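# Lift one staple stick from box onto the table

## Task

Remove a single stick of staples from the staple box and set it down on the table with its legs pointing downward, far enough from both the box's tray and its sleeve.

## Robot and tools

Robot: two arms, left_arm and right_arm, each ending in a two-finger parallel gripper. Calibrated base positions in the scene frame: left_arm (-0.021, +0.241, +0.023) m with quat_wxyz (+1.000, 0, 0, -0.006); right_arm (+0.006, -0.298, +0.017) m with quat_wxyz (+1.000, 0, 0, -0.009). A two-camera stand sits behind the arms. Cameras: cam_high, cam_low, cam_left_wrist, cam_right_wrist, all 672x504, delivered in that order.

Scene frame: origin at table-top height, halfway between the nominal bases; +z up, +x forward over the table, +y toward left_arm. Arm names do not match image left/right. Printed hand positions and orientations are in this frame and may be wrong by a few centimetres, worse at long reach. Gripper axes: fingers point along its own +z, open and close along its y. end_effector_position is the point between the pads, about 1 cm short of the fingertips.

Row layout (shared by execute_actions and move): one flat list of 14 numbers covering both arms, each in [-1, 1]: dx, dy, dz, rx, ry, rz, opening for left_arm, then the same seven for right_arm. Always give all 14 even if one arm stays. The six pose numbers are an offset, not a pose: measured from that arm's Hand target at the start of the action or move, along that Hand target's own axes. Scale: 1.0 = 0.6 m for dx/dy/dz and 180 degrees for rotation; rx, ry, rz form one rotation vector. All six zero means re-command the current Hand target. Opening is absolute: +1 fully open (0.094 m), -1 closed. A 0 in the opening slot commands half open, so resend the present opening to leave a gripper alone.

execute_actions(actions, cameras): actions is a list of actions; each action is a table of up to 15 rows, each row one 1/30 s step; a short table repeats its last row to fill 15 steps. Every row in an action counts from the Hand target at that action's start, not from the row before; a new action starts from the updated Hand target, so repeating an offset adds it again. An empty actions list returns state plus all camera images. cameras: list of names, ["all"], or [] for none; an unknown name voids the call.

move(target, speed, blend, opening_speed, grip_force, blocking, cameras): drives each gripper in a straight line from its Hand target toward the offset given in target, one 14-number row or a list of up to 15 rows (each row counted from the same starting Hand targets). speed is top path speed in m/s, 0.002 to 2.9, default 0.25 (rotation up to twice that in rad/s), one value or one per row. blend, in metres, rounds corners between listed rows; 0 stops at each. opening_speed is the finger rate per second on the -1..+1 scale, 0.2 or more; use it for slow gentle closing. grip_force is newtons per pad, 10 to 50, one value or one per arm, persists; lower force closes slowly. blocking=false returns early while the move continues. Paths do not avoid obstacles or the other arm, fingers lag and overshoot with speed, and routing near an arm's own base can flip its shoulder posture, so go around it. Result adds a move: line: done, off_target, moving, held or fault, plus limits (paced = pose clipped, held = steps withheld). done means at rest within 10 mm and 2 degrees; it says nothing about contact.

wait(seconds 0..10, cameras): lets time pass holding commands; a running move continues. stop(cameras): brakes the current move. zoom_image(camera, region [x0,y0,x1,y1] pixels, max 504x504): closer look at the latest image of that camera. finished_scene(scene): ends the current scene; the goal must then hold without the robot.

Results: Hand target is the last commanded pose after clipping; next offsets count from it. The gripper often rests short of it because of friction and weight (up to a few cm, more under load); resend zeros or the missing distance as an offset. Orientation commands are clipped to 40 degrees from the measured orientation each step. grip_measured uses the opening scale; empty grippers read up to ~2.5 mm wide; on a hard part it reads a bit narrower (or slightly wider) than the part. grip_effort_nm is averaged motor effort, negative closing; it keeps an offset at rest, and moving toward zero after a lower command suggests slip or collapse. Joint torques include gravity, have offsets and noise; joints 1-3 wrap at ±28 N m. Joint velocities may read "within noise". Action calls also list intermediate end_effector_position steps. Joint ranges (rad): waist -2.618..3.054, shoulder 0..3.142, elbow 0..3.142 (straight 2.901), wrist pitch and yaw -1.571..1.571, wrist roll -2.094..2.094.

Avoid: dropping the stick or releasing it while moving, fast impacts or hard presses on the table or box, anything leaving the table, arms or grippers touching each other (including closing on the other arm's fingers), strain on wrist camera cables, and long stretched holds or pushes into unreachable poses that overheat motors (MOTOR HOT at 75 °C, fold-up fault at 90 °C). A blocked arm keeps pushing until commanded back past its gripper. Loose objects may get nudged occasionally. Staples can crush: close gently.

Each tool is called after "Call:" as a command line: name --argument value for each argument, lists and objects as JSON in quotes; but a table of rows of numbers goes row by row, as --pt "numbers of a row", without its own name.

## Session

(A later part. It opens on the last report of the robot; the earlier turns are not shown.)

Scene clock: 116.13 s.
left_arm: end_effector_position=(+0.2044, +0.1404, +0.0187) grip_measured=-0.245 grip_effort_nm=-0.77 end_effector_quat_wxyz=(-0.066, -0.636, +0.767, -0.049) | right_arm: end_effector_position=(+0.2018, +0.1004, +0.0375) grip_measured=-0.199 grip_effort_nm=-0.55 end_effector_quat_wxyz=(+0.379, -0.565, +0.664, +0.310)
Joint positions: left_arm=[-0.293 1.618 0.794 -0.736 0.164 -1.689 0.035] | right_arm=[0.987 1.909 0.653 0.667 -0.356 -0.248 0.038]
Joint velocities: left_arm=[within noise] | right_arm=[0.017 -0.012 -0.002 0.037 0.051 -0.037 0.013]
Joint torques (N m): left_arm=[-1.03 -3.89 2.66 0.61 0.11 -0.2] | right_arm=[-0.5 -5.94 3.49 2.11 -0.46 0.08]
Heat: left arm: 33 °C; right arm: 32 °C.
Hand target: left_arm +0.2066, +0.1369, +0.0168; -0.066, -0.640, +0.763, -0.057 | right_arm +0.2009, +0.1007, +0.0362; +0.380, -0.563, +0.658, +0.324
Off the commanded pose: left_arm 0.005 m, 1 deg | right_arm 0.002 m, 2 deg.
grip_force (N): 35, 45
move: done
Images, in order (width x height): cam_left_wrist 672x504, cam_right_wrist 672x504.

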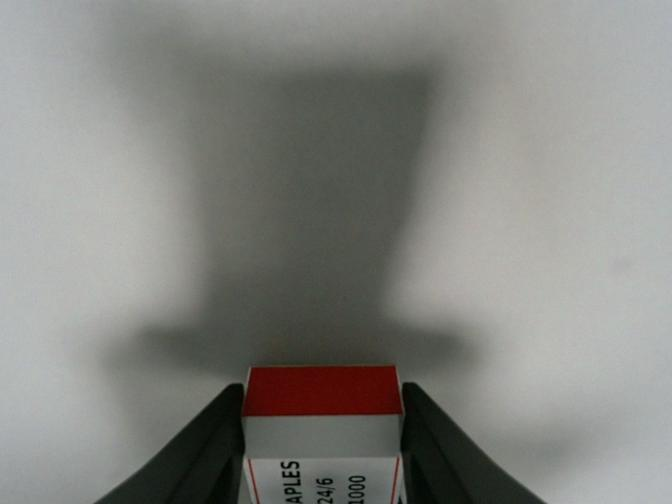

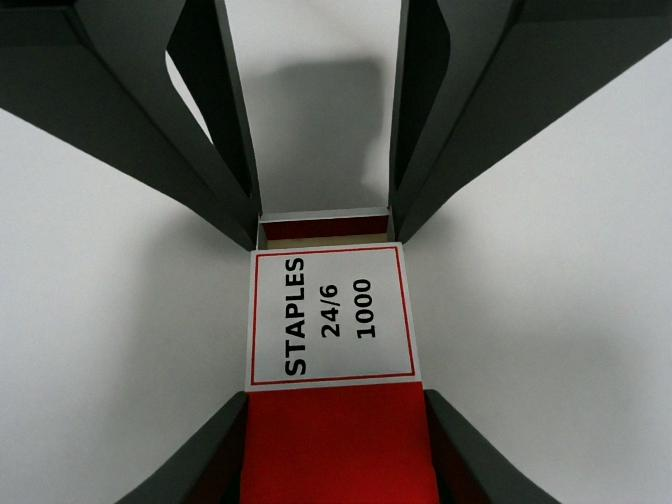

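Call:
move --target '[-0.0915,0.0005,-0.016,0,0,0,-0.27,0,0,0,0,0,0,-0.19]' --speed 0.05 --cameras '["cam_right_wrist","cam_left_wrist","cam_low"]'

Scene clock: 120.40 s.
left_arm: end_effector_position=(+0.2143, +0.1783, +0.0195) grip_measured=-0.245 grip_effort_nm=-0.77 end_effector_quat_wxyz=(-0.082, -0.633, +0.767, -0.073) | right_arm: end_effector_position=(+0.2048, +0.1024, +0.0424) grip_measured=-0.186 grip_effort_nm=-0.19 end_effector_quat_wxyz=(+0.391, -0.565, +0.657, +0.310)
Joint positions: left_arm=[-0.092 1.622 0.794 -0.753 0.22 -1.482 0.035] | right_arm=[0.984 1.909 0.653 0.692 -0.356 -0.258 0.038]
Joint torques (N m): left_arm=[1.69 -3.75 3.18 0.32 -0.23 0.12] | right_arm=[-0.51 -5.97 3.45 1.92 -0.45 0.08]
Heat: left arm: 33 °C; right arm: 32 °C.
Hand target: left_arm +0.2160, +0.1918, +0.0167; -0.066, -0.640, +0.763, -0.057 | right_arm +0.2009, +0.1007, +0.0362; +0.380, -0.563, +0.658, +0.324
Off the commanded pose: left_arm 0.014 m, 3 deg | right_arm 0.008 m, 2 deg.
grip_force (N): 35, 45
move: off_target (left_arm)
Images, in order (width x height): cam_low 672x504, cam_left_wrist 672x504, cam_right_wrist 672x504.

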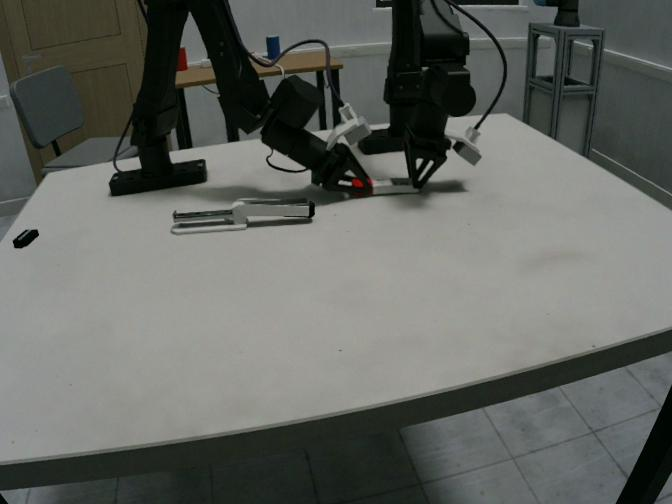

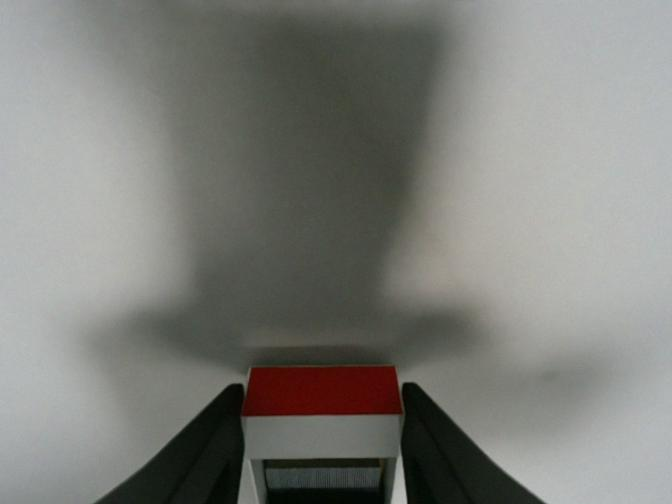

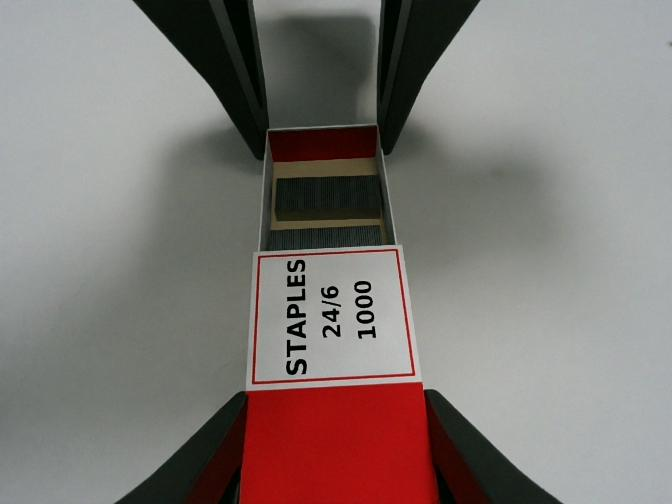

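Call:
move --target '[-0.0675,0,-0.0067,0,0,0,-0.27,0,0,0,0,0,0,-0.19]' --speed 0.06 --cameras '["cam_right_wrist","cam_left_wrist","cam_low"]'

Call:
zoom_image --camera "cam_low" --region '[340, 110, 480, 220]'

Scene clock: 124.10 s.
left_arm: end_effector_position=(+0.2199, +0.2156, +0.0178) grip_measured=-0.245 grip_effort_nm=-0.77 end_effector_quat_wxyz=(-0.084, -0.640, +0.759, -0.081) | right_arm: end_effector_position=(+0.2054, +0.1021, +0.0424) grip_measured=-0.186 grip_effort_nm=-0.19 end_effector_quat_wxyz=(+0.390, -0.561, +0.660, +0.312)
Joint positions: left_arm=[0.072 1.647 0.81 -0.772 0.23 -1.336 0.035] | right_arm=[0.982 1.909 0.653 0.692 -0.356 -0.247 0.038]
Joint torques (N m): left_arm=[1.51 -2.7 4.11 0.27 -0.36 0.14] | right_arm=[-0.5 -5.96 3.47 1.91 -0.45 0.07]
Heat: left arm: 33 °C; right arm: 32 °C.
Hand target: left_arm +0.2231, +0.2318, +0.0136; -0.066, -0.640, +0.763, -0.057 | right_arm +0.2009, +0.1007, +0.0362; +0.380, -0.563, +0.658, +0.324
Off the commanded pose: left_arm 0.017 m, 3 deg | right_arm 0.008 m, 2 deg.
grip_force (N): 35, 45
move: off_target (left_arm)
Images, in order (width x height): cam_low 672x504, cam_left_wrist 672x504, cam_right_wrist 672x504.

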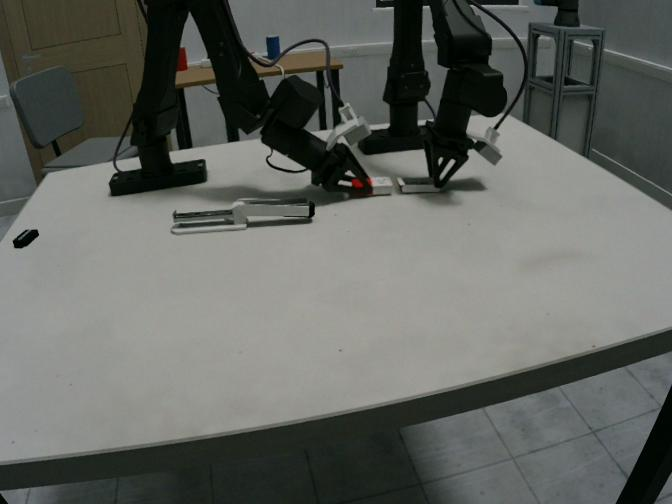

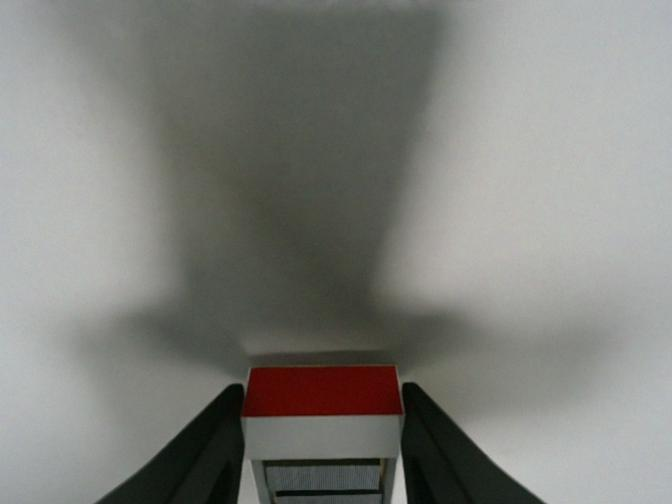

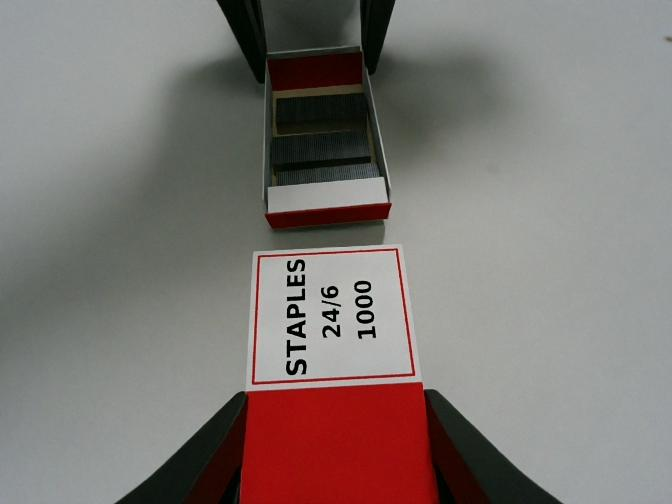

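Scaled by 3.600 from the camera's 672x504 image, which has a finer 960x720 frame.

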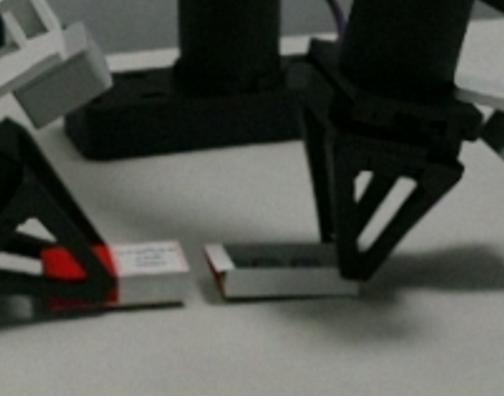

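Call:
move --target '[0.0178,-0.0035,0.0115,0,0,0,-0.27,0.062,-0.0025,-0.0807,0,0,0,-0.19]' --speed 0.1 --cameras '["cam_low","cam_left_wrist"]'

Call:
zoom_image --camera "cam_low" --region '[320, 110, 460, 220]'

Scene clock: 130.67 s.
left_arm: end_effector_position=(+0.2195, +0.2150, +0.0174) grip_measured=-0.245 grip_effort_nm=-0.77 end_effector_quat_wxyz=(-0.082, -0.643, +0.758, -0.076) | right_arm: end_effector_position=(+0.1989, +0.0510, +0.0361) grip_measured=-0.186 grip_effort_nm=-0.19 end_effector_quat_wxyz=(+0.401, -0.561, +0.648, +0.323)
Joint positions: left_arm=[0.063 1.647 0.81 -0.772 0.221 -1.351 0.035] | right_arm=[0.876 1.854 0.449 0.853 -0.465 -0.305 0.038]
Joint torques (N m): left_arm=[-1.17 -2.11 3.21 0.59 -0.27 -0.11] | right_arm=[-0.64 -7.64 1.84 1.27 -0.32 -0.12]
Heat: left arm: 33 °C; right arm: 32 °C.
Hand target: left_arm +0.2231, +0.2199, +0.0087; -0.066, -0.640, +0.763, -0.057 | right_arm +0.1930, +0.0407, +0.0282; +0.380, -0.563, +0.658, +0.324
Off the commanded pose: left_arm 0.011 m, 3 deg | right_arm 0.014 m, 3 deg.
grip_force (N): 35, 45
move: off_target (left_arm, right_arm)
Images, in order (width x height): cam_low 672x504, cam_left_wrist 672x504.

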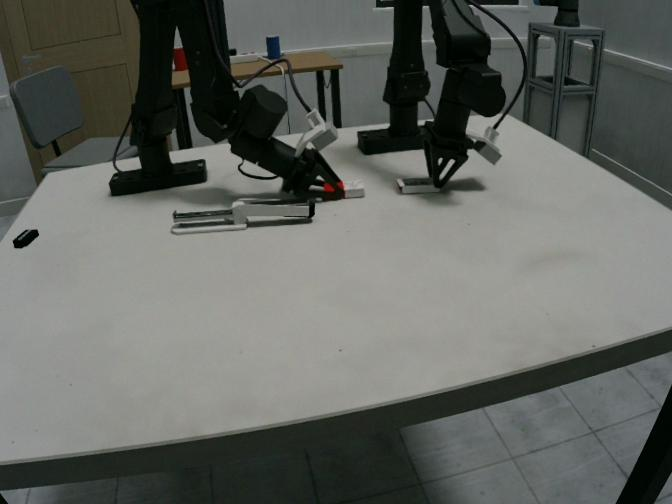

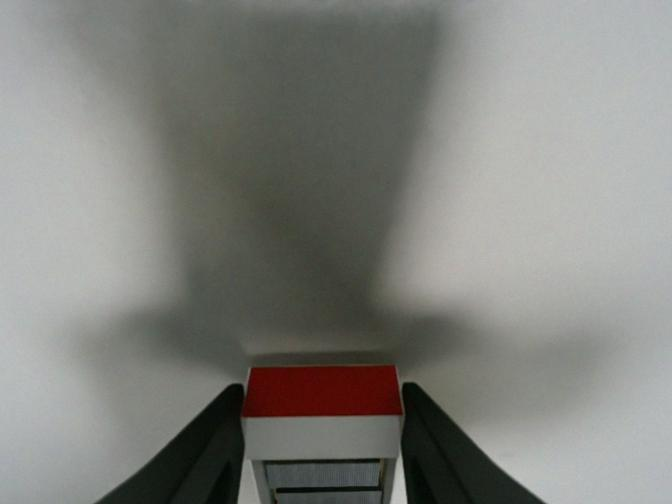

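Scaled by 3.600 from the camera's 672x504 image, which has a finer 960x720 frame.

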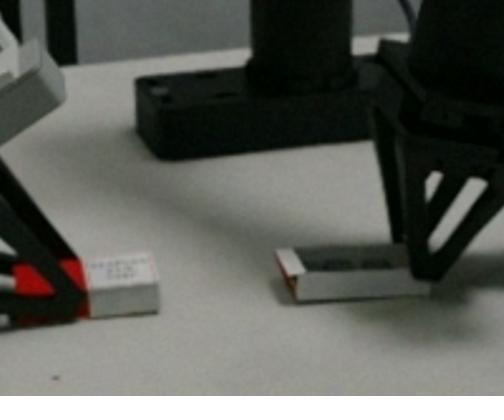

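Call:
move --target '[-0.002,0,0.0118,0,0,0,-0.27,0.0087,0,0.005,0,0,0,-0.19]' --speed 0.06 --cameras '["cam_low"]'

Call:
zoom_image --camera "cam_low" --region '[320, 110, 460, 220]'

Scene clock: 133.80 s.
left_arm: end_effector_position=(+0.2193, +0.2150, +0.0171) grip_measured=-0.245 grip_effort_nm=-0.77 end_effector_quat_wxyz=(-0.083, -0.643, +0.758, -0.076) | right_arm: end_effector_position=(+0.1981, +0.0501, +0.0363) grip_measured=-0.186 grip_effort_nm=-0.19 end_effector_quat_wxyz=(+0.403, -0.561, +0.647, +0.324)
Joint positions: left_arm=[0.063 1.648 0.81 -0.772 0.221 -1.351 0.035] | right_arm=[0.876 1.854 0.442 0.865 -0.465 -0.305 0.038]
Joint torques (N m): left_arm=[-1.16 -0.99 2.13 0.87 -0.28 -0.12] | right_arm=[-0.68 -5.09 2.02 1.48 -0.32 -0.13]
Heat: left arm: 32 °C; right arm: 31 °C.
Hand target: left_arm +0.2231, +0.2199, +0.0015; -0.066, -0.640, +0.763, -0.057 | right_arm +0.1930, +0.0407, +0.0222; +0.380, -0.563, +0.658, +0.324
Off the commanded pose: left_arm 0.017 m, 3 deg | right_arm 0.018 m, 3 deg.
grip_force (N): 35, 45
move: off_target (left_arm, right_arm)
Images, in order (width x height): cam_low 672x504.

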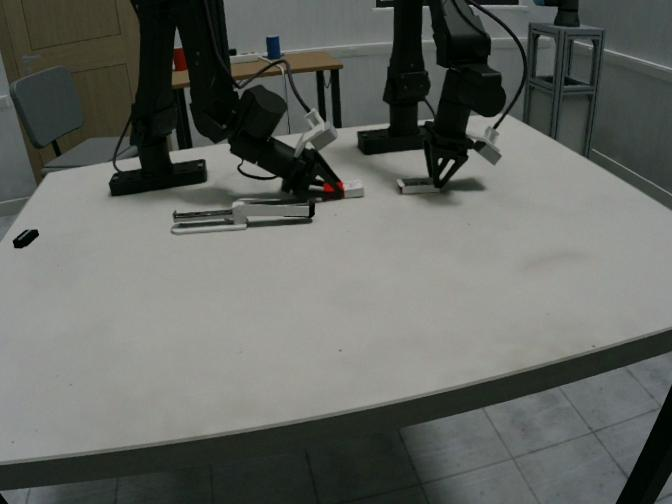

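Scaled by 3.600 from the camera's 672x504 image, which has a finer 960x720 frame.

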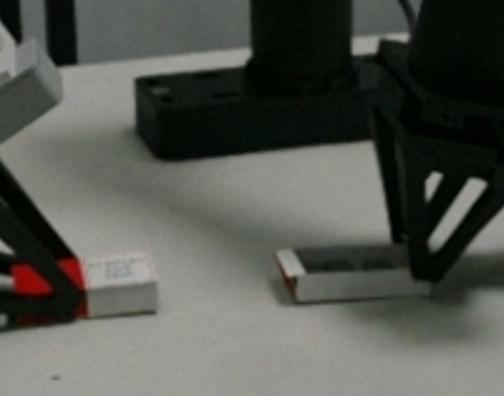

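Call:
move --target '[0.002,0,-0.015,0,0,0,-0.27,-0.0087,0,-0.005,0,0,0,-0.19]' --speed 0.06

Call:
move --target '[0,0,0,0,0,0,0.1,0,0,0,0,0,0,0.2]' --opening_speed 0.5 --cameras '["cam_low","cam_left_wrist"]'

Call:
zoom_image --camera "cam_low" --region '[320, 110, 460, 220]'

Scene clock: 137.53 s.
left_arm: end_effector_position=(+0.2199, +0.2150, +0.0174) grip_measured=-0.245 grip_effort_nm=-0.78 end_effector_quat_wxyz=(-0.082, -0.643, +0.758, -0.076) | right_arm: end_effector_position=(+0.1981, +0.0501, +0.0363) grip_measured=-0.186 grip_effort_nm=-0.19 end_effector_quat_wxyz=(+0.403, -0.561, +0.647, +0.324)
Joint positions: left_arm=[0.063 1.648 0.811 -0.772 0.221 -1.351 0.035] | right_arm=[0.876 1.854 0.442 0.865 -0.465 -0.305 0.038]
Joint torques (N m): left_arm=[-1.02 -2.62 3.25 0.5 -0.26 -0.13] | right_arm=[-0.62 -7.64 2.26 1.17 -0.32 -0.12]
Heat: left arm: 32 °C; right arm: 31 °C.
Hand target: left_arm +0.2232, +0.2202, +0.0106; -0.066, -0.640, +0.763, -0.057 | right_arm +0.1930, +0.0407, +0.0282; +0.380, -0.563, +0.658, +0.324
Off the commanded pose: left_arm 0.009 m, 3 deg | right_arm 0.013 m, 3 deg.
grip_force (N): 35, 45
move: off_target (left_arm, right_arm)

Scene clock: 138.83 s.
left_arm: end_effector_position=(+0.2171, +0.2209, +0.0113) grip_measured=+0.098 grip_effort_nm=0.10 end_effector_quat_wxyz=(-0.078, -0.639, +0.763, -0.055) | right_arm: end_effector_position=(+0.1964, +0.0481, +0.0339) grip_measured=+0.198 grip_effort_nm=0.13 end_effector_quat_wxyz=(+0.399, -0.561, +0.649, +0.323)
Joint positions: left_arm=[0.06 1.67 0.811 -0.77 0.183 -1.341 0.052] | right_arm=[0.876 1.854 0.435 0.862 -0.465 -0.305 0.056]
Joint torques (N m): left_arm=[-1.21 -4.14 3.28 0.45 -0.05 -0.13] | right_arm=[-0.66 -7.57 2.74 1.19 -0.32 -0.12]
Heat: left arm: 32 °C; right arm: 31 °C.
Hand target: left_arm +0.2232, +0.2202, +0.0106; -0.066, -0.640, +0.763, -0.057 | right_arm +0.1930, +0.0407, +0.0282; +0.380, -0.563, +0.658, +0.324
Off the commanded pose: left_arm 0.006 m, 1 deg | right_arm 0.010 m, 2 deg.
grip_force (N): 35, 45
move: done
Images, in order (width x height): cam_low 672x504, cam_left_wrist 672x504.

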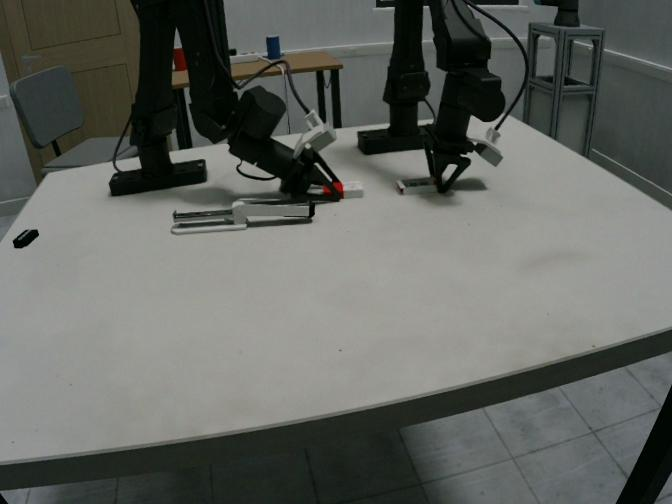

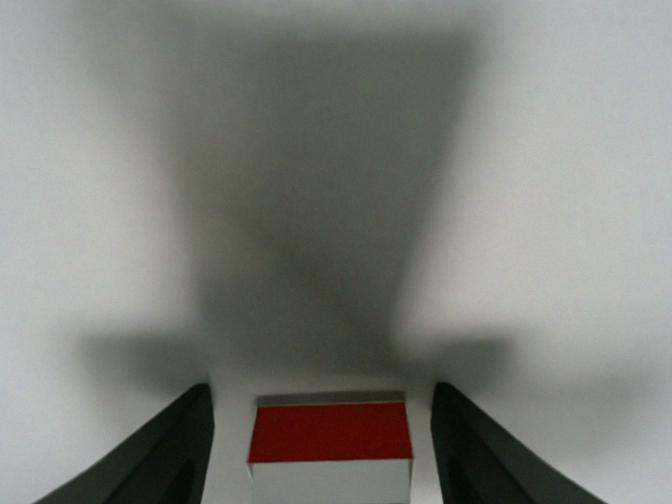

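Scaled by 3.600 from the camera's 672x504 image, which has a finer 960x720 frame.

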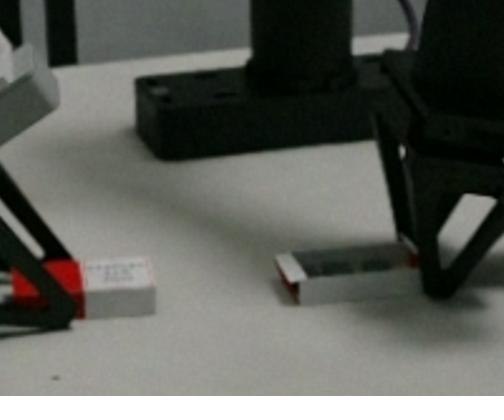

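Call:
move --pt "0.0302 0 -0.172 0 0 0 0.2 0 0 -0.15 0 0 0 0.4" --pt "0.0592 0 -0.171 -0.044 -0.0428 0.504 0.2 0 0 -0.2 0 0 0 0.4" --speed '[0.12,0.3]' --blend '[0.02,0]' --cameras '["cam_low","cam_left_wrist"]'

Call:
zoom_image --camera "cam_left_wrist" --region '[230, 150, 480, 330]'

Scene clock: 148.70 s.
left_arm: end_effector_position=(+0.2126, +0.2042, +0.1084) grip_measured=+0.198 grip_effort_nm=0.10 end_effector_quat_wxyz=(-0.030, +0.080, +0.996, -0.007) | right_arm: end_effector_position=(+0.1822, -0.0615, +0.0818) grip_measured=+0.398 grip_effort_nm=0.12 end_effector_quat_wxyz=(+0.382, -0.557, +0.668, +0.311)
Joint positions: left_arm=[-0.136 1.509 1.081 -1.201 0.017 0.014 0.056] | right_arm=[0.536 1.19 0.268 0.179 -0.708 -0.549 0.066]
Joint torques (N m): left_arm=[-0.7 -6.8 4.34 0.4 -0.08 0.09] | right_arm=[-0.54 -3.99 6.16 1.06 -0.73 -0.17]
Heat: left arm: 32 °C; right arm: 31 °C.
Hand target: left_arm +0.2200, +0.2033, +0.1178; +0.000, +0.095, +0.995, -0.001 | right_arm +0.1768, -0.0619, +0.0883; +0.380, -0.563, +0.658, +0.324
Off the commanded pose: left_arm 0.012 m, 4 deg | right_arm 0.008 m, 2 deg.
grip_force (N): 35, 45
move: off_target (left_arm)
Images, in order (width x height): cam_low 672x504, cam_left_wrist 672x504.

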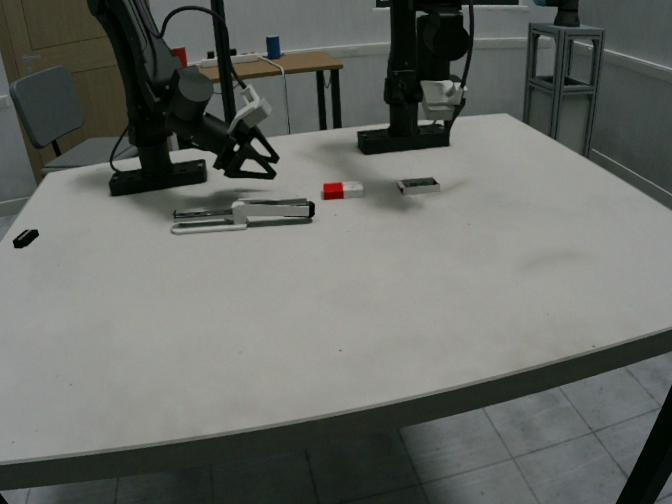

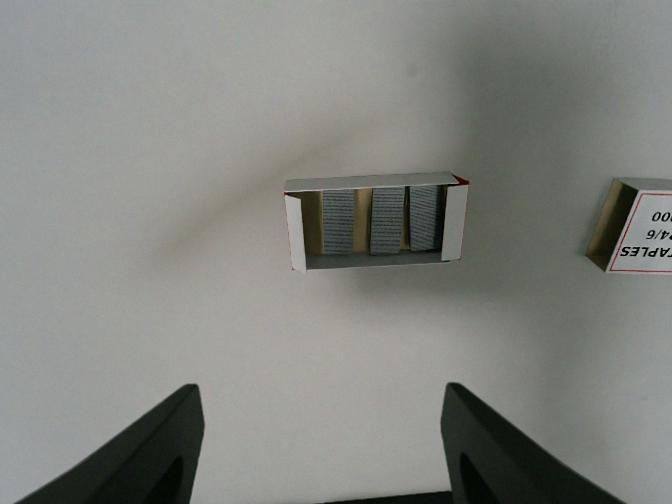

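Scaled by 2.016 from the camera's 672x504 image, which has a finer 960x720 frame.

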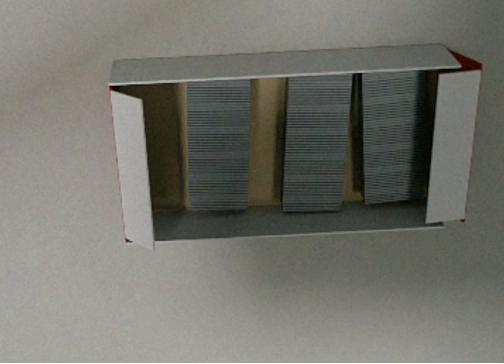

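Call:
move --target '[-0.0083,-0.0125,0.1447,0,0,0,-0.6,0,0,0,0,0,0,0.4]' --speed 0.12 --cameras '["cam_left_wrist","cam_low"]'

Call:
zoom_image --camera "cam_left_wrist" --region '[200, 250, 480, 490]'

Call:
zoom_image --camera "cam_low" --region '[370, 110, 470, 210]'

Scene clock: 159.67 s.
left_arm: end_effector_position=(+0.2178, +0.1984, +0.0326) grip_measured=-0.598 grip_effort_nm=-0.14 end_effector_quat_wxyz=(-0.013, +0.094, +0.995, -0.003) | right_arm: end_effector_position=(+0.1822, -0.0615, +0.0818) grip_measured=+0.398 grip_effort_nm=0.12 end_effector_quat_wxyz=(+0.382, -0.557, +0.668, +0.311)
Joint positions: left_arm=[-0.164 1.604 0.856 -0.847 0.008 0.014 0.019] | right_arm=[0.536 1.19 0.268 0.179 -0.708 -0.549 0.066]
Joint torques (N m): left_arm=[-0.9 -3.97 3.08 0.63 -0.09 -0.15] | right_arm=[-0.57 -4.01 6.16 1.06 -0.73 -0.17]
Heat: left arm: 32 °C; right arm: 31 °C.
Hand target: left_arm +0.2235, +0.1949, +0.0310; +0.000, +0.095, +0.995, -0.001 | right_arm +0.1768, -0.0619, +0.0883; +0.380, -0.563, +0.658, +0.324
Off the commanded pose: left_arm 0.007 m, 2 deg | right_arm 0.008 m, 2 deg.
grip_force (N): 35, 45
move: done
Images, in order (width x height): cam_low 672x504, cam_left_wrist 672x504.

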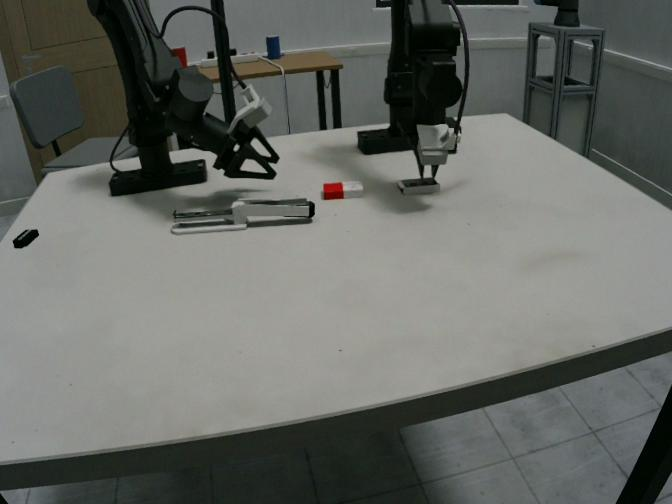

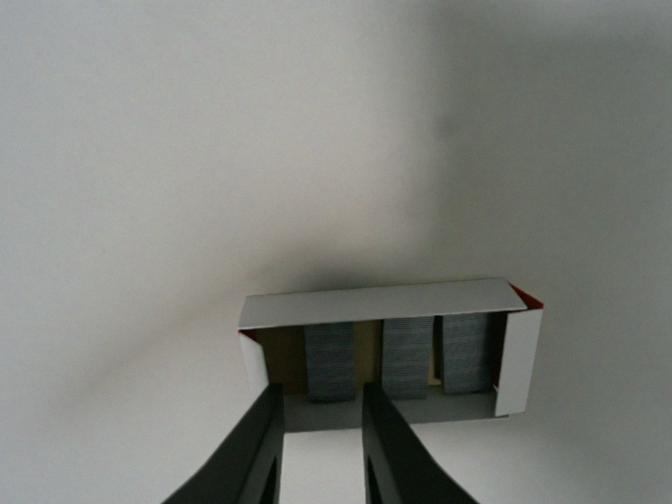

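Scaled by 1.800 from the camera's 672x504 image, which has a finer 960x720 frame.

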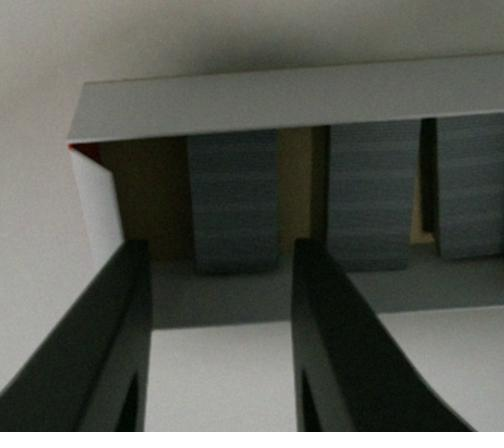

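Scaled by 5.040 from the camera's 672x504 image, which has a finer 960x720 frame.

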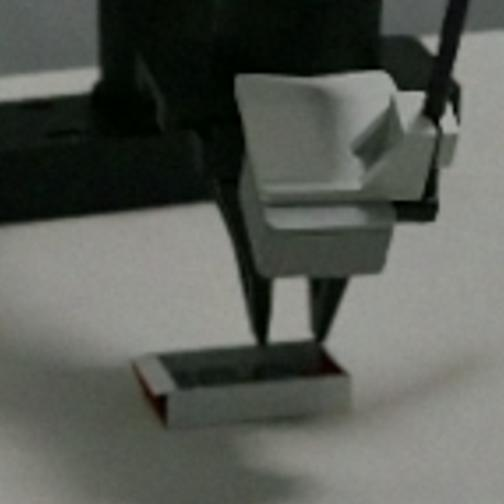

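Call:
move --target '[0,-0.006,0.003,0,0,0,-0.6,0,0,0,0,0,0,0.4]' --speed 0.08 --cameras '["cam_left_wrist"]'

Call:
zoom_image --camera "cam_left_wrist" --region '[200, 250, 480, 490]'

Scene clock: 163.63 s.
left_arm: end_effector_position=(+0.2190, +0.1943, +0.0326) grip_measured=-0.598 grip_effort_nm=-0.14 end_effector_quat_wxyz=(-0.009, +0.097, +0.995, -0.003) | right_arm: end_effector_position=(+0.1822, -0.0615, +0.0818) grip_measured=+0.398 grip_effort_nm=0.12 end_effector_quat_wxyz=(+0.382, -0.557, +0.668, +0.311)
Joint positions: left_arm=[-0.179 1.604 0.856 -0.839 0.008 0.005 0.019] | right_arm=[0.536 1.19 0.268 0.179 -0.708 -0.549 0.066]
Joint torques (N m): left_arm=[-0.95 -3.73 2.77 0.64 -0.08 -0.13] | right_arm=[-0.57 -4 6.16 1.05 -0.72 -0.17]
Heat: left arm: 32 °C; right arm: 31 °C.
Hand target: left_arm +0.2228, +0.1914, +0.0292; +0.000, +0.095, +0.995, -0.001 | right_arm +0.1768, -0.0619, +0.0883; +0.380, -0.563, +0.658, +0.324
Off the commanded pose: left_arm 0.006 m, 1 deg | right_arm 0.008 m, 2 deg.
grip_force (N): 35, 45
move: done
Images, in order (width x height): cam_left_wrist 672x504.

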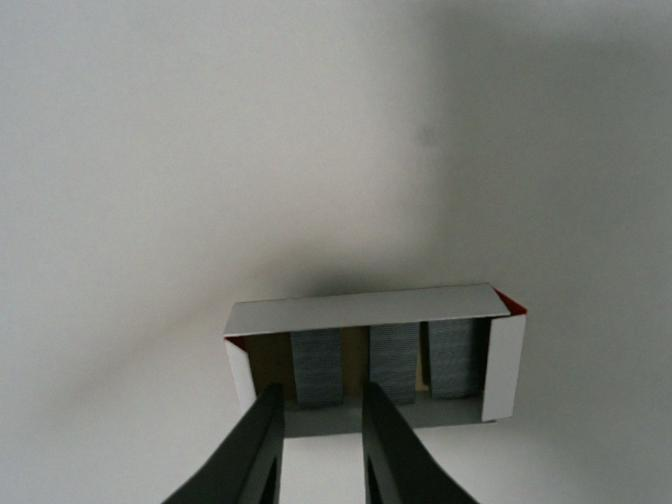

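Scaled by 1.800 from the camera's 672x504 image, which has a finer 960x720 frame.

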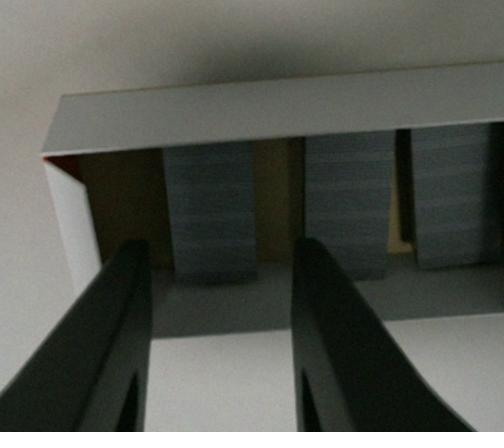

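Call:
move --target '[0,0.0055,0.004,0,0,0,-0.63,0,0,0,0,0,0,0.4]' --speed 0.06 --cameras '["cam_left_wrist"]'

Call:
zoom_image --camera "cam_left_wrist" --region '[200, 250, 480, 490]'

Scene clock: 169.23 s.
left_arm: end_effector_position=(+0.2180, +0.1945, +0.0292) grip_measured=-0.628 grip_effort_nm=-0.14 end_effector_quat_wxyz=(-0.011, +0.097, +0.995, -0.003) | right_arm: end_effector_position=(+0.1822, -0.0615, +0.0818) grip_measured=+0.398 grip_effort_nm=0.12 end_effector_quat_wxyz=(+0.382, -0.557, +0.668, +0.311)
Joint positions: left_arm=[-0.179 1.612 0.848 -0.828 0.008 0.005 0.017] | right_arm=[0.536 1.19 0.268 0.179 -0.708 -0.549 0.066]
Joint torques (N m): left_arm=[0.44 -3.92 2.86 0.62 -0.07 -0.02] | right_arm=[-0.55 -4 6.15 1.05 -0.73 -0.17]
Heat: left arm: 31 °C; right arm: 31 °C.
Hand target: left_arm +0.2235, +0.1946, +0.0268; +0.000, +0.095, +0.995, -0.001 | right_arm +0.1768, -0.0619, +0.0883; +0.380, -0.563, +0.658, +0.324
Off the commanded pose: left_arm 0.006 m, 1 deg | right_arm 0.008 m, 2 deg.
grip_force (N): 35, 45
move: done
Images, in order (width x height): cam_left_wrist 672x504.

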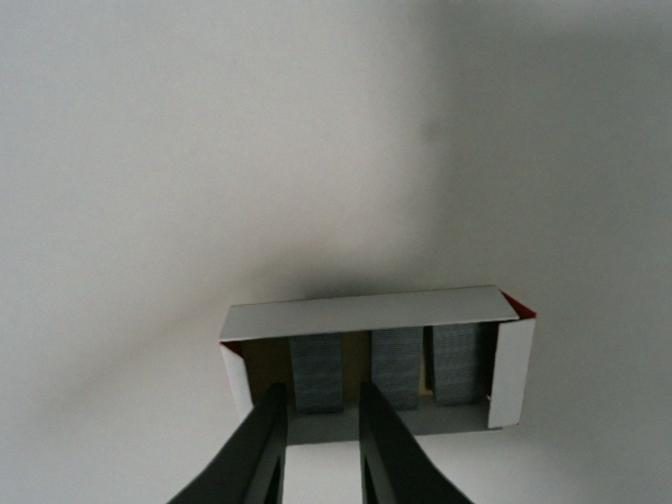

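Scaled by 1.800 from the camera's 672x504 image, which has a finer 960x720 frame.

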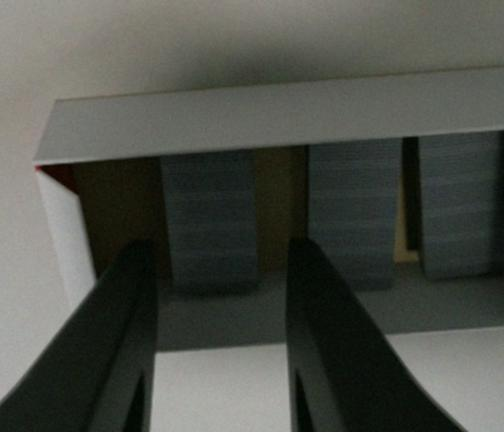

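Call:
move --target '[0,0.002,0.0215,0,0,0,-0.63,0,0,0,0,0,0,0.4]' --speed 0.03 --grip_force '[20,45]' --cameras '["cam_left_wrist","cam_low"]'

Call:
zoom_image --camera "cam_left_wrist" --region '[200, 264, 480, 504]'

Call:
zoom_image --camera "cam_low" --region '[370, 110, 470, 210]'

Scene clock: 176.20 s.
left_arm: end_effector_position=(+0.2178, +0.1946, +0.0159) grip_measured=-0.628 grip_effort_nm=-0.14 end_effector_quat_wxyz=(-0.012, +0.097, +0.995, -0.003) | right_arm: end_effector_position=(+0.1822, -0.0615, +0.0818) grip_measured=+0.398 grip_effort_nm=0.13 end_effector_quat_wxyz=(+0.382, -0.557, +0.668, +0.311)
Joint positions: left_arm=[-0.179 1.642 0.819 -0.77 0.008 0.005 0.017] | right_arm=[0.536 1.19 0.268 0.179 -0.708 -0.549 0.066]
Joint torques (N m): left_arm=[0.9 -4.03 2.76 0.64 -0.07 0] | right_arm=[-0.55 -4 6.16 1.05 -0.73 -0.17]
Heat: left arm: 31 °C; right arm: 31 °C.
Hand target: left_arm +0.2237, +0.1958, +0.0139; +0.000, +0.095, +0.995, -0.001 | right_arm +0.1768, -0.0619, +0.0883; +0.380, -0.563, +0.658, +0.324
Off the commanded pose: left_arm 0.006 m, 1 deg | right_arm 0.008 m, 2 deg.
grip_force (N): 20, 45
move: done
Images, in order (width x height): cam_low 672x504, cam_left_wrist 672x504.

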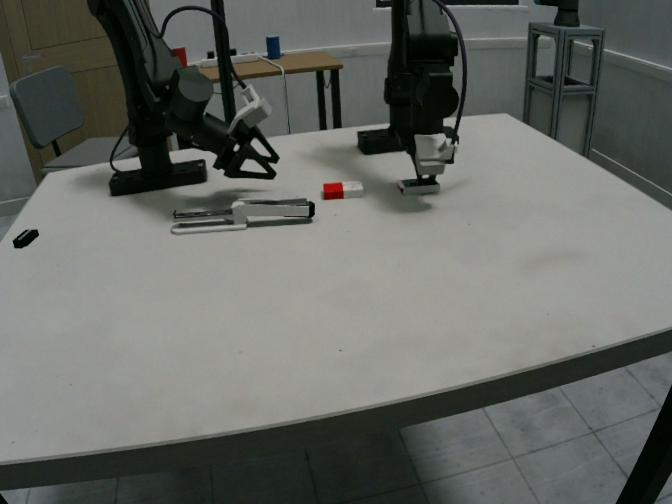

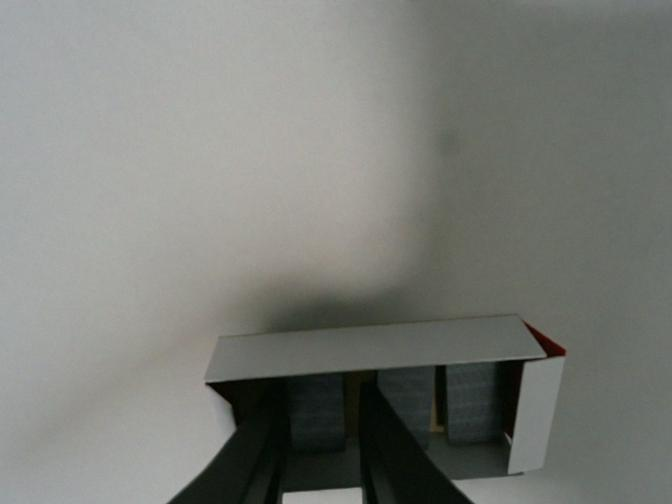

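Scaled by 1.800 from the camera's 672x504 image, which has a finer 960x720 frame.

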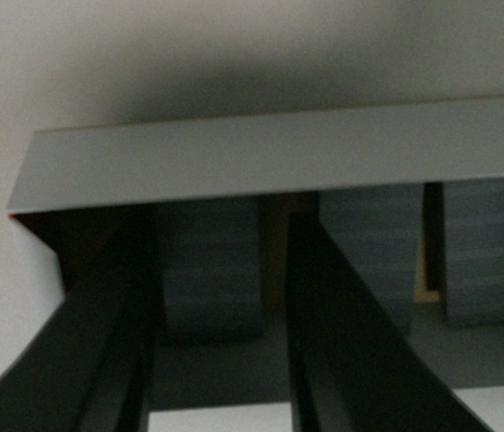

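Scaled by 5.040 from the camera's 672x504 image, which has a finer 960x720 frame.

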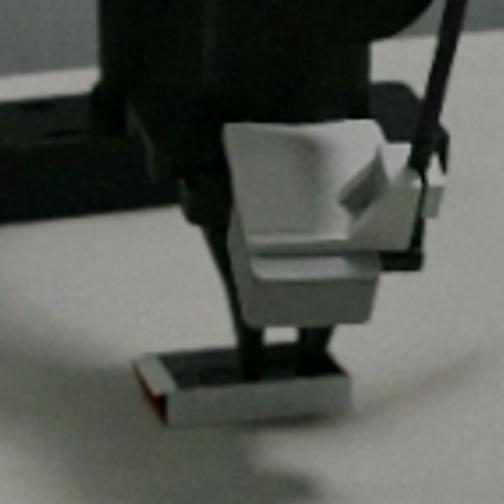

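Call:
move --target '[0,0,0,0,0,0,-0.8,0,0,0,0,0,0,0.4]' --opening_speed 0.3

Call:
move --target '[0,0,-0.117,0,0,0,-0.8,0,0,0,0,0,0,0.4]' --speed 0.08 --cameras '["cam_left_wrist","cam_low"]'

Call:
zoom_image --camera "cam_low" --region '[370, 110, 470, 210]'

Scene clock: 180.27 s.
left_arm: end_effector_position=(+0.2178, +0.1949, +0.0159) grip_measured=-0.797 grip_effort_nm=-0.15 end_effector_quat_wxyz=(-0.012, +0.097, +0.995, -0.002) | right_arm: end_effector_position=(+0.1822, -0.0615, +0.0818) grip_measured=+0.398 grip_effort_nm=0.13 end_effector_quat_wxyz=(+0.382, -0.557, +0.668, +0.311)
Joint positions: left_arm=[-0.179 1.642 0.819 -0.77 0.006 0.005 0.01] | right_arm=[0.536 1.19 0.268 0.179 -0.708 -0.549 0.066]
Joint torques (N m): left_arm=[1.13 -4 2.77 0.61 -0.07 0.04] | right_arm=[-0.55 -3.99 6.16 1.05 -0.72 -0.17]
Heat: left arm: 31 °C; right arm: 31 °C.
Hand target: left_arm +0.2237, +0.1958, +0.0139; +0.000, +0.095, +0.995, -0.001 | right_arm +0.1768, -0.0619, +0.0883; +0.380, -0.563, +0.658, +0.324
Off the commanded pose: left_arm 0.006 m, 1 deg | right_arm 0.008 m, 2 deg.
grip_force (N): 20, 45
move: done

Scene clock: 182.10 s.
left_arm: end_effector_position=(+0.2133, +0.1957, +0.0685) grip_measured=-0.798 grip_effort_nm=-0.14 end_effector_quat_wxyz=(-0.025, +0.097, +0.995, -0.001) | right_arm: end_effector_position=(+0.1822, -0.0615, +0.0818) grip_measured=+0.398 grip_effort_nm=0.12 end_effector_quat_wxyz=(+0.382, -0.557, +0.668, +0.311)
Joint positions: left_arm=[-0.179 1.552 0.958 -1.028 0.006 0.005 0.01] | right_arm=[0.536 1.19 0.268 0.179 -0.708 -0.549 0.066]
Joint torques (N m): left_arm=[0.95 -6.43 6.24 0.1 -0.09 0] | right_arm=[-0.55 -4.01 6.17 1.06 -0.72 -0.17]
Heat: left arm: 32 °C; right arm: 31 °C.
Hand target: left_arm +0.2236, +0.1959, +0.0841; +0.000, +0.095, +0.995, -0.001 | right_arm +0.1768, -0.0619, +0.0883; +0.380, -0.563, +0.658, +0.324
Off the commanded pose: left_arm 0.019 m, 3 deg | right_arm 0.008 m, 2 deg.
grip_force (N): 20, 45
move: off_target (left_arm)
Images, in order (width x height): cam_low 672x504, cam_left_wrist 672x504.

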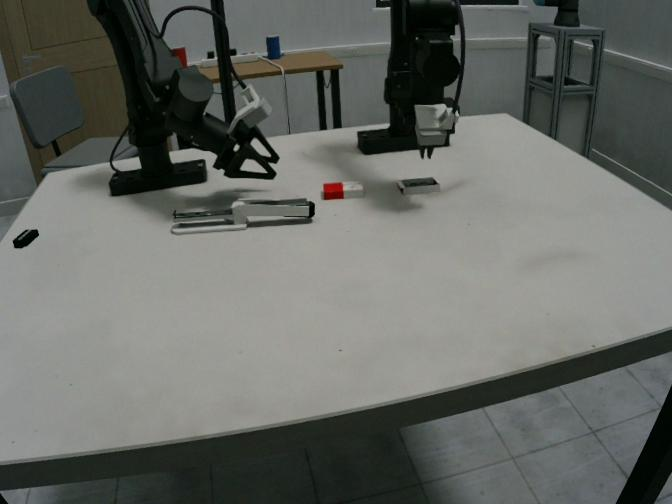

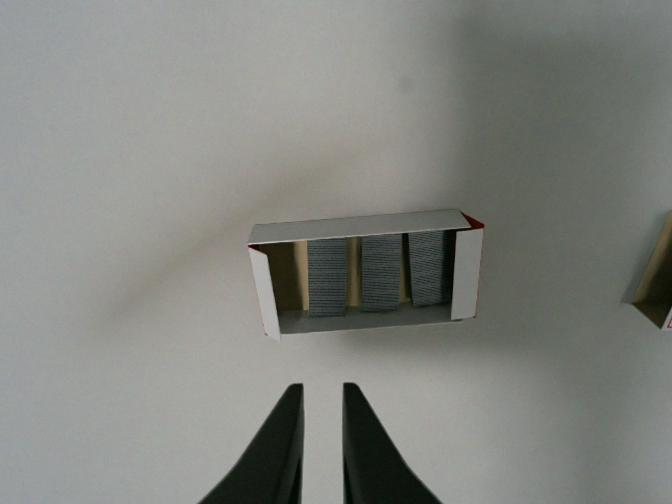

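Scaled by 5.040 from the camera's 672x504 image, which has a finer 960x720 frame.

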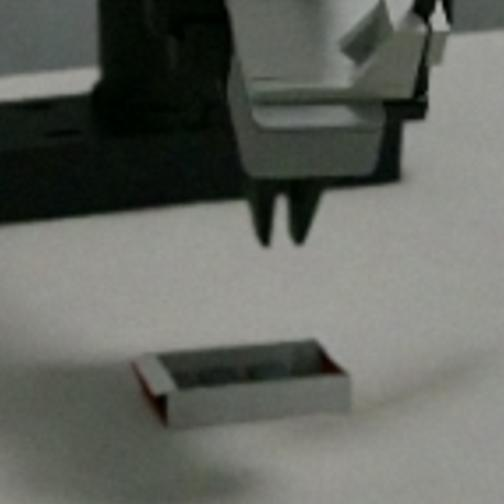

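Call:
move --pt "0 -0.001 0.085 0 0 0 -0.63 0 0 0 0 0 0 0.4" --pt "0 -0.001 0.125 0 0 0 -0.63 0 0 0 0 0 0 0.4" --speed '[0.1,0.03]' --blend '[0.005,0]' --cameras '["cam_left_wrist","cam_low"]'

Call:
zoom_image --camera "cam_left_wrist" --region '[200, 264, 480, 504]'

Scene clock: 189.20 s.
left_arm: end_effector_position=(+0.2176, +0.1949, +0.0112) grip_measured=-0.632 grip_effort_nm=0.10 end_effector_quat_wxyz=(-0.012, +0.093, +0.996, -0.002) | right_arm: end_effector_position=(+0.1822, -0.0615, +0.0818) grip_measured=+0.398 grip_effort_nm=0.13 end_effector_quat_wxyz=(+0.382, -0.557, +0.668, +0.311)
Joint positions: left_arm=[-0.179 1.653 0.808 -0.749 0.006 -0.004 0.017] | right_arm=[0.536 1.19 0.268 0.179 -0.708 -0.549 0.066]
Joint torques (N m): left_arm=[0.62 -4.15 2.65 0.66 -0.07 -0.01] | right_arm=[-0.55 -4 6.15 1.06 -0.72 -0.17]
Heat: left arm: 32 °C; right arm: 32 °C.
Hand target: left_arm +0.2236, +0.1952, +0.0091; +0.000, +0.095, +0.995, -0.001 | right_arm +0.1768, -0.0619, +0.0883; +0.380, -0.563, +0.658, +0.324
Off the commanded pose: left_arm 0.006 m, 1 deg | right_arm 0.008 m, 2 deg.
grip_force (N): 20, 45
move: done
Images, in order (width x height): cam_low 672x504, cam_left_wrist 672x504.

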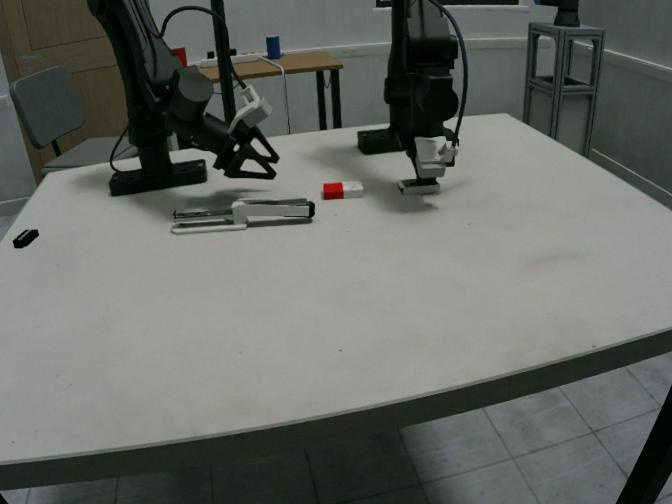

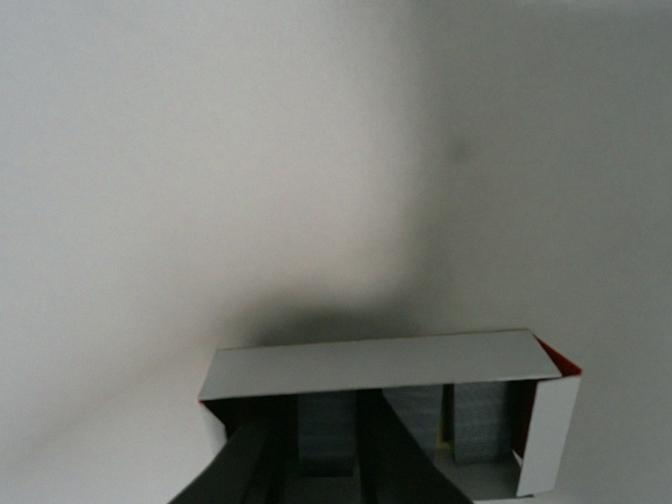

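Scaled by 1.800 from the camera's 672x504 image, which has a finer 960x720 frame.

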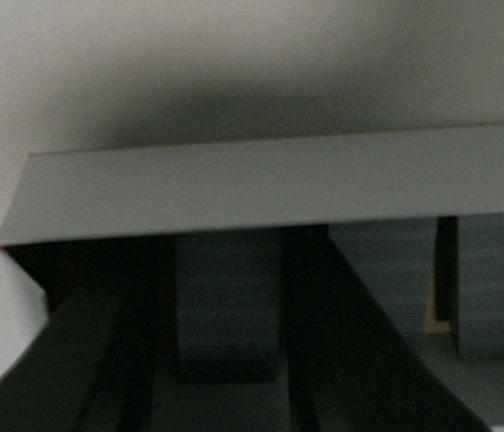

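Good, deeper and straddling. Close.

Call:
move --target '[0,0,0,0,0,0,-0.8,0,0,0,0,0,0,0.4]' --opening_speed 0.3

Scene clock: 191.40 s.
left_arm: end_effector_position=(+0.2176, +0.1949, +0.0112) grip_measured=-0.723 grip_effort_nm=-0.50 end_effector_quat_wxyz=(-0.012, +0.093, +0.996, -0.002) | right_arm: end_effector_position=(+0.1822, -0.0615, +0.0818) grip_measured=+0.398 grip_effort_nm=0.12 end_effector_quat_wxyz=(+0.382, -0.557, +0.668, +0.311)
Joint positions: left_arm=[-0.179 1.653 0.808 -0.749 0.006 -0.004 0.013] | right_arm=[0.536 1.19 0.268 0.179 -0.708 -0.549 0.066]
Joint torques (N m): left_arm=[0.65 -3.96 2.77 0.65 -0.07 -0.01] | right_arm=[-0.54 -4 6.13 1.05 -0.73 -0.17]
Heat: left arm: 32 °C; right arm: 32 °C.
Hand target: left_arm +0.2236, +0.1952, +0.0091; +0.000, +0.095, +0.995, -0.001 | right_arm +0.1768, -0.0619, +0.0883; +0.380, -0.563, +0.658, +0.324
Off the commanded pose: left_arm 0.006 m, 1 deg | right_arm 0.008 m, 2 deg.
grip_force (N): 20, 45
move: done


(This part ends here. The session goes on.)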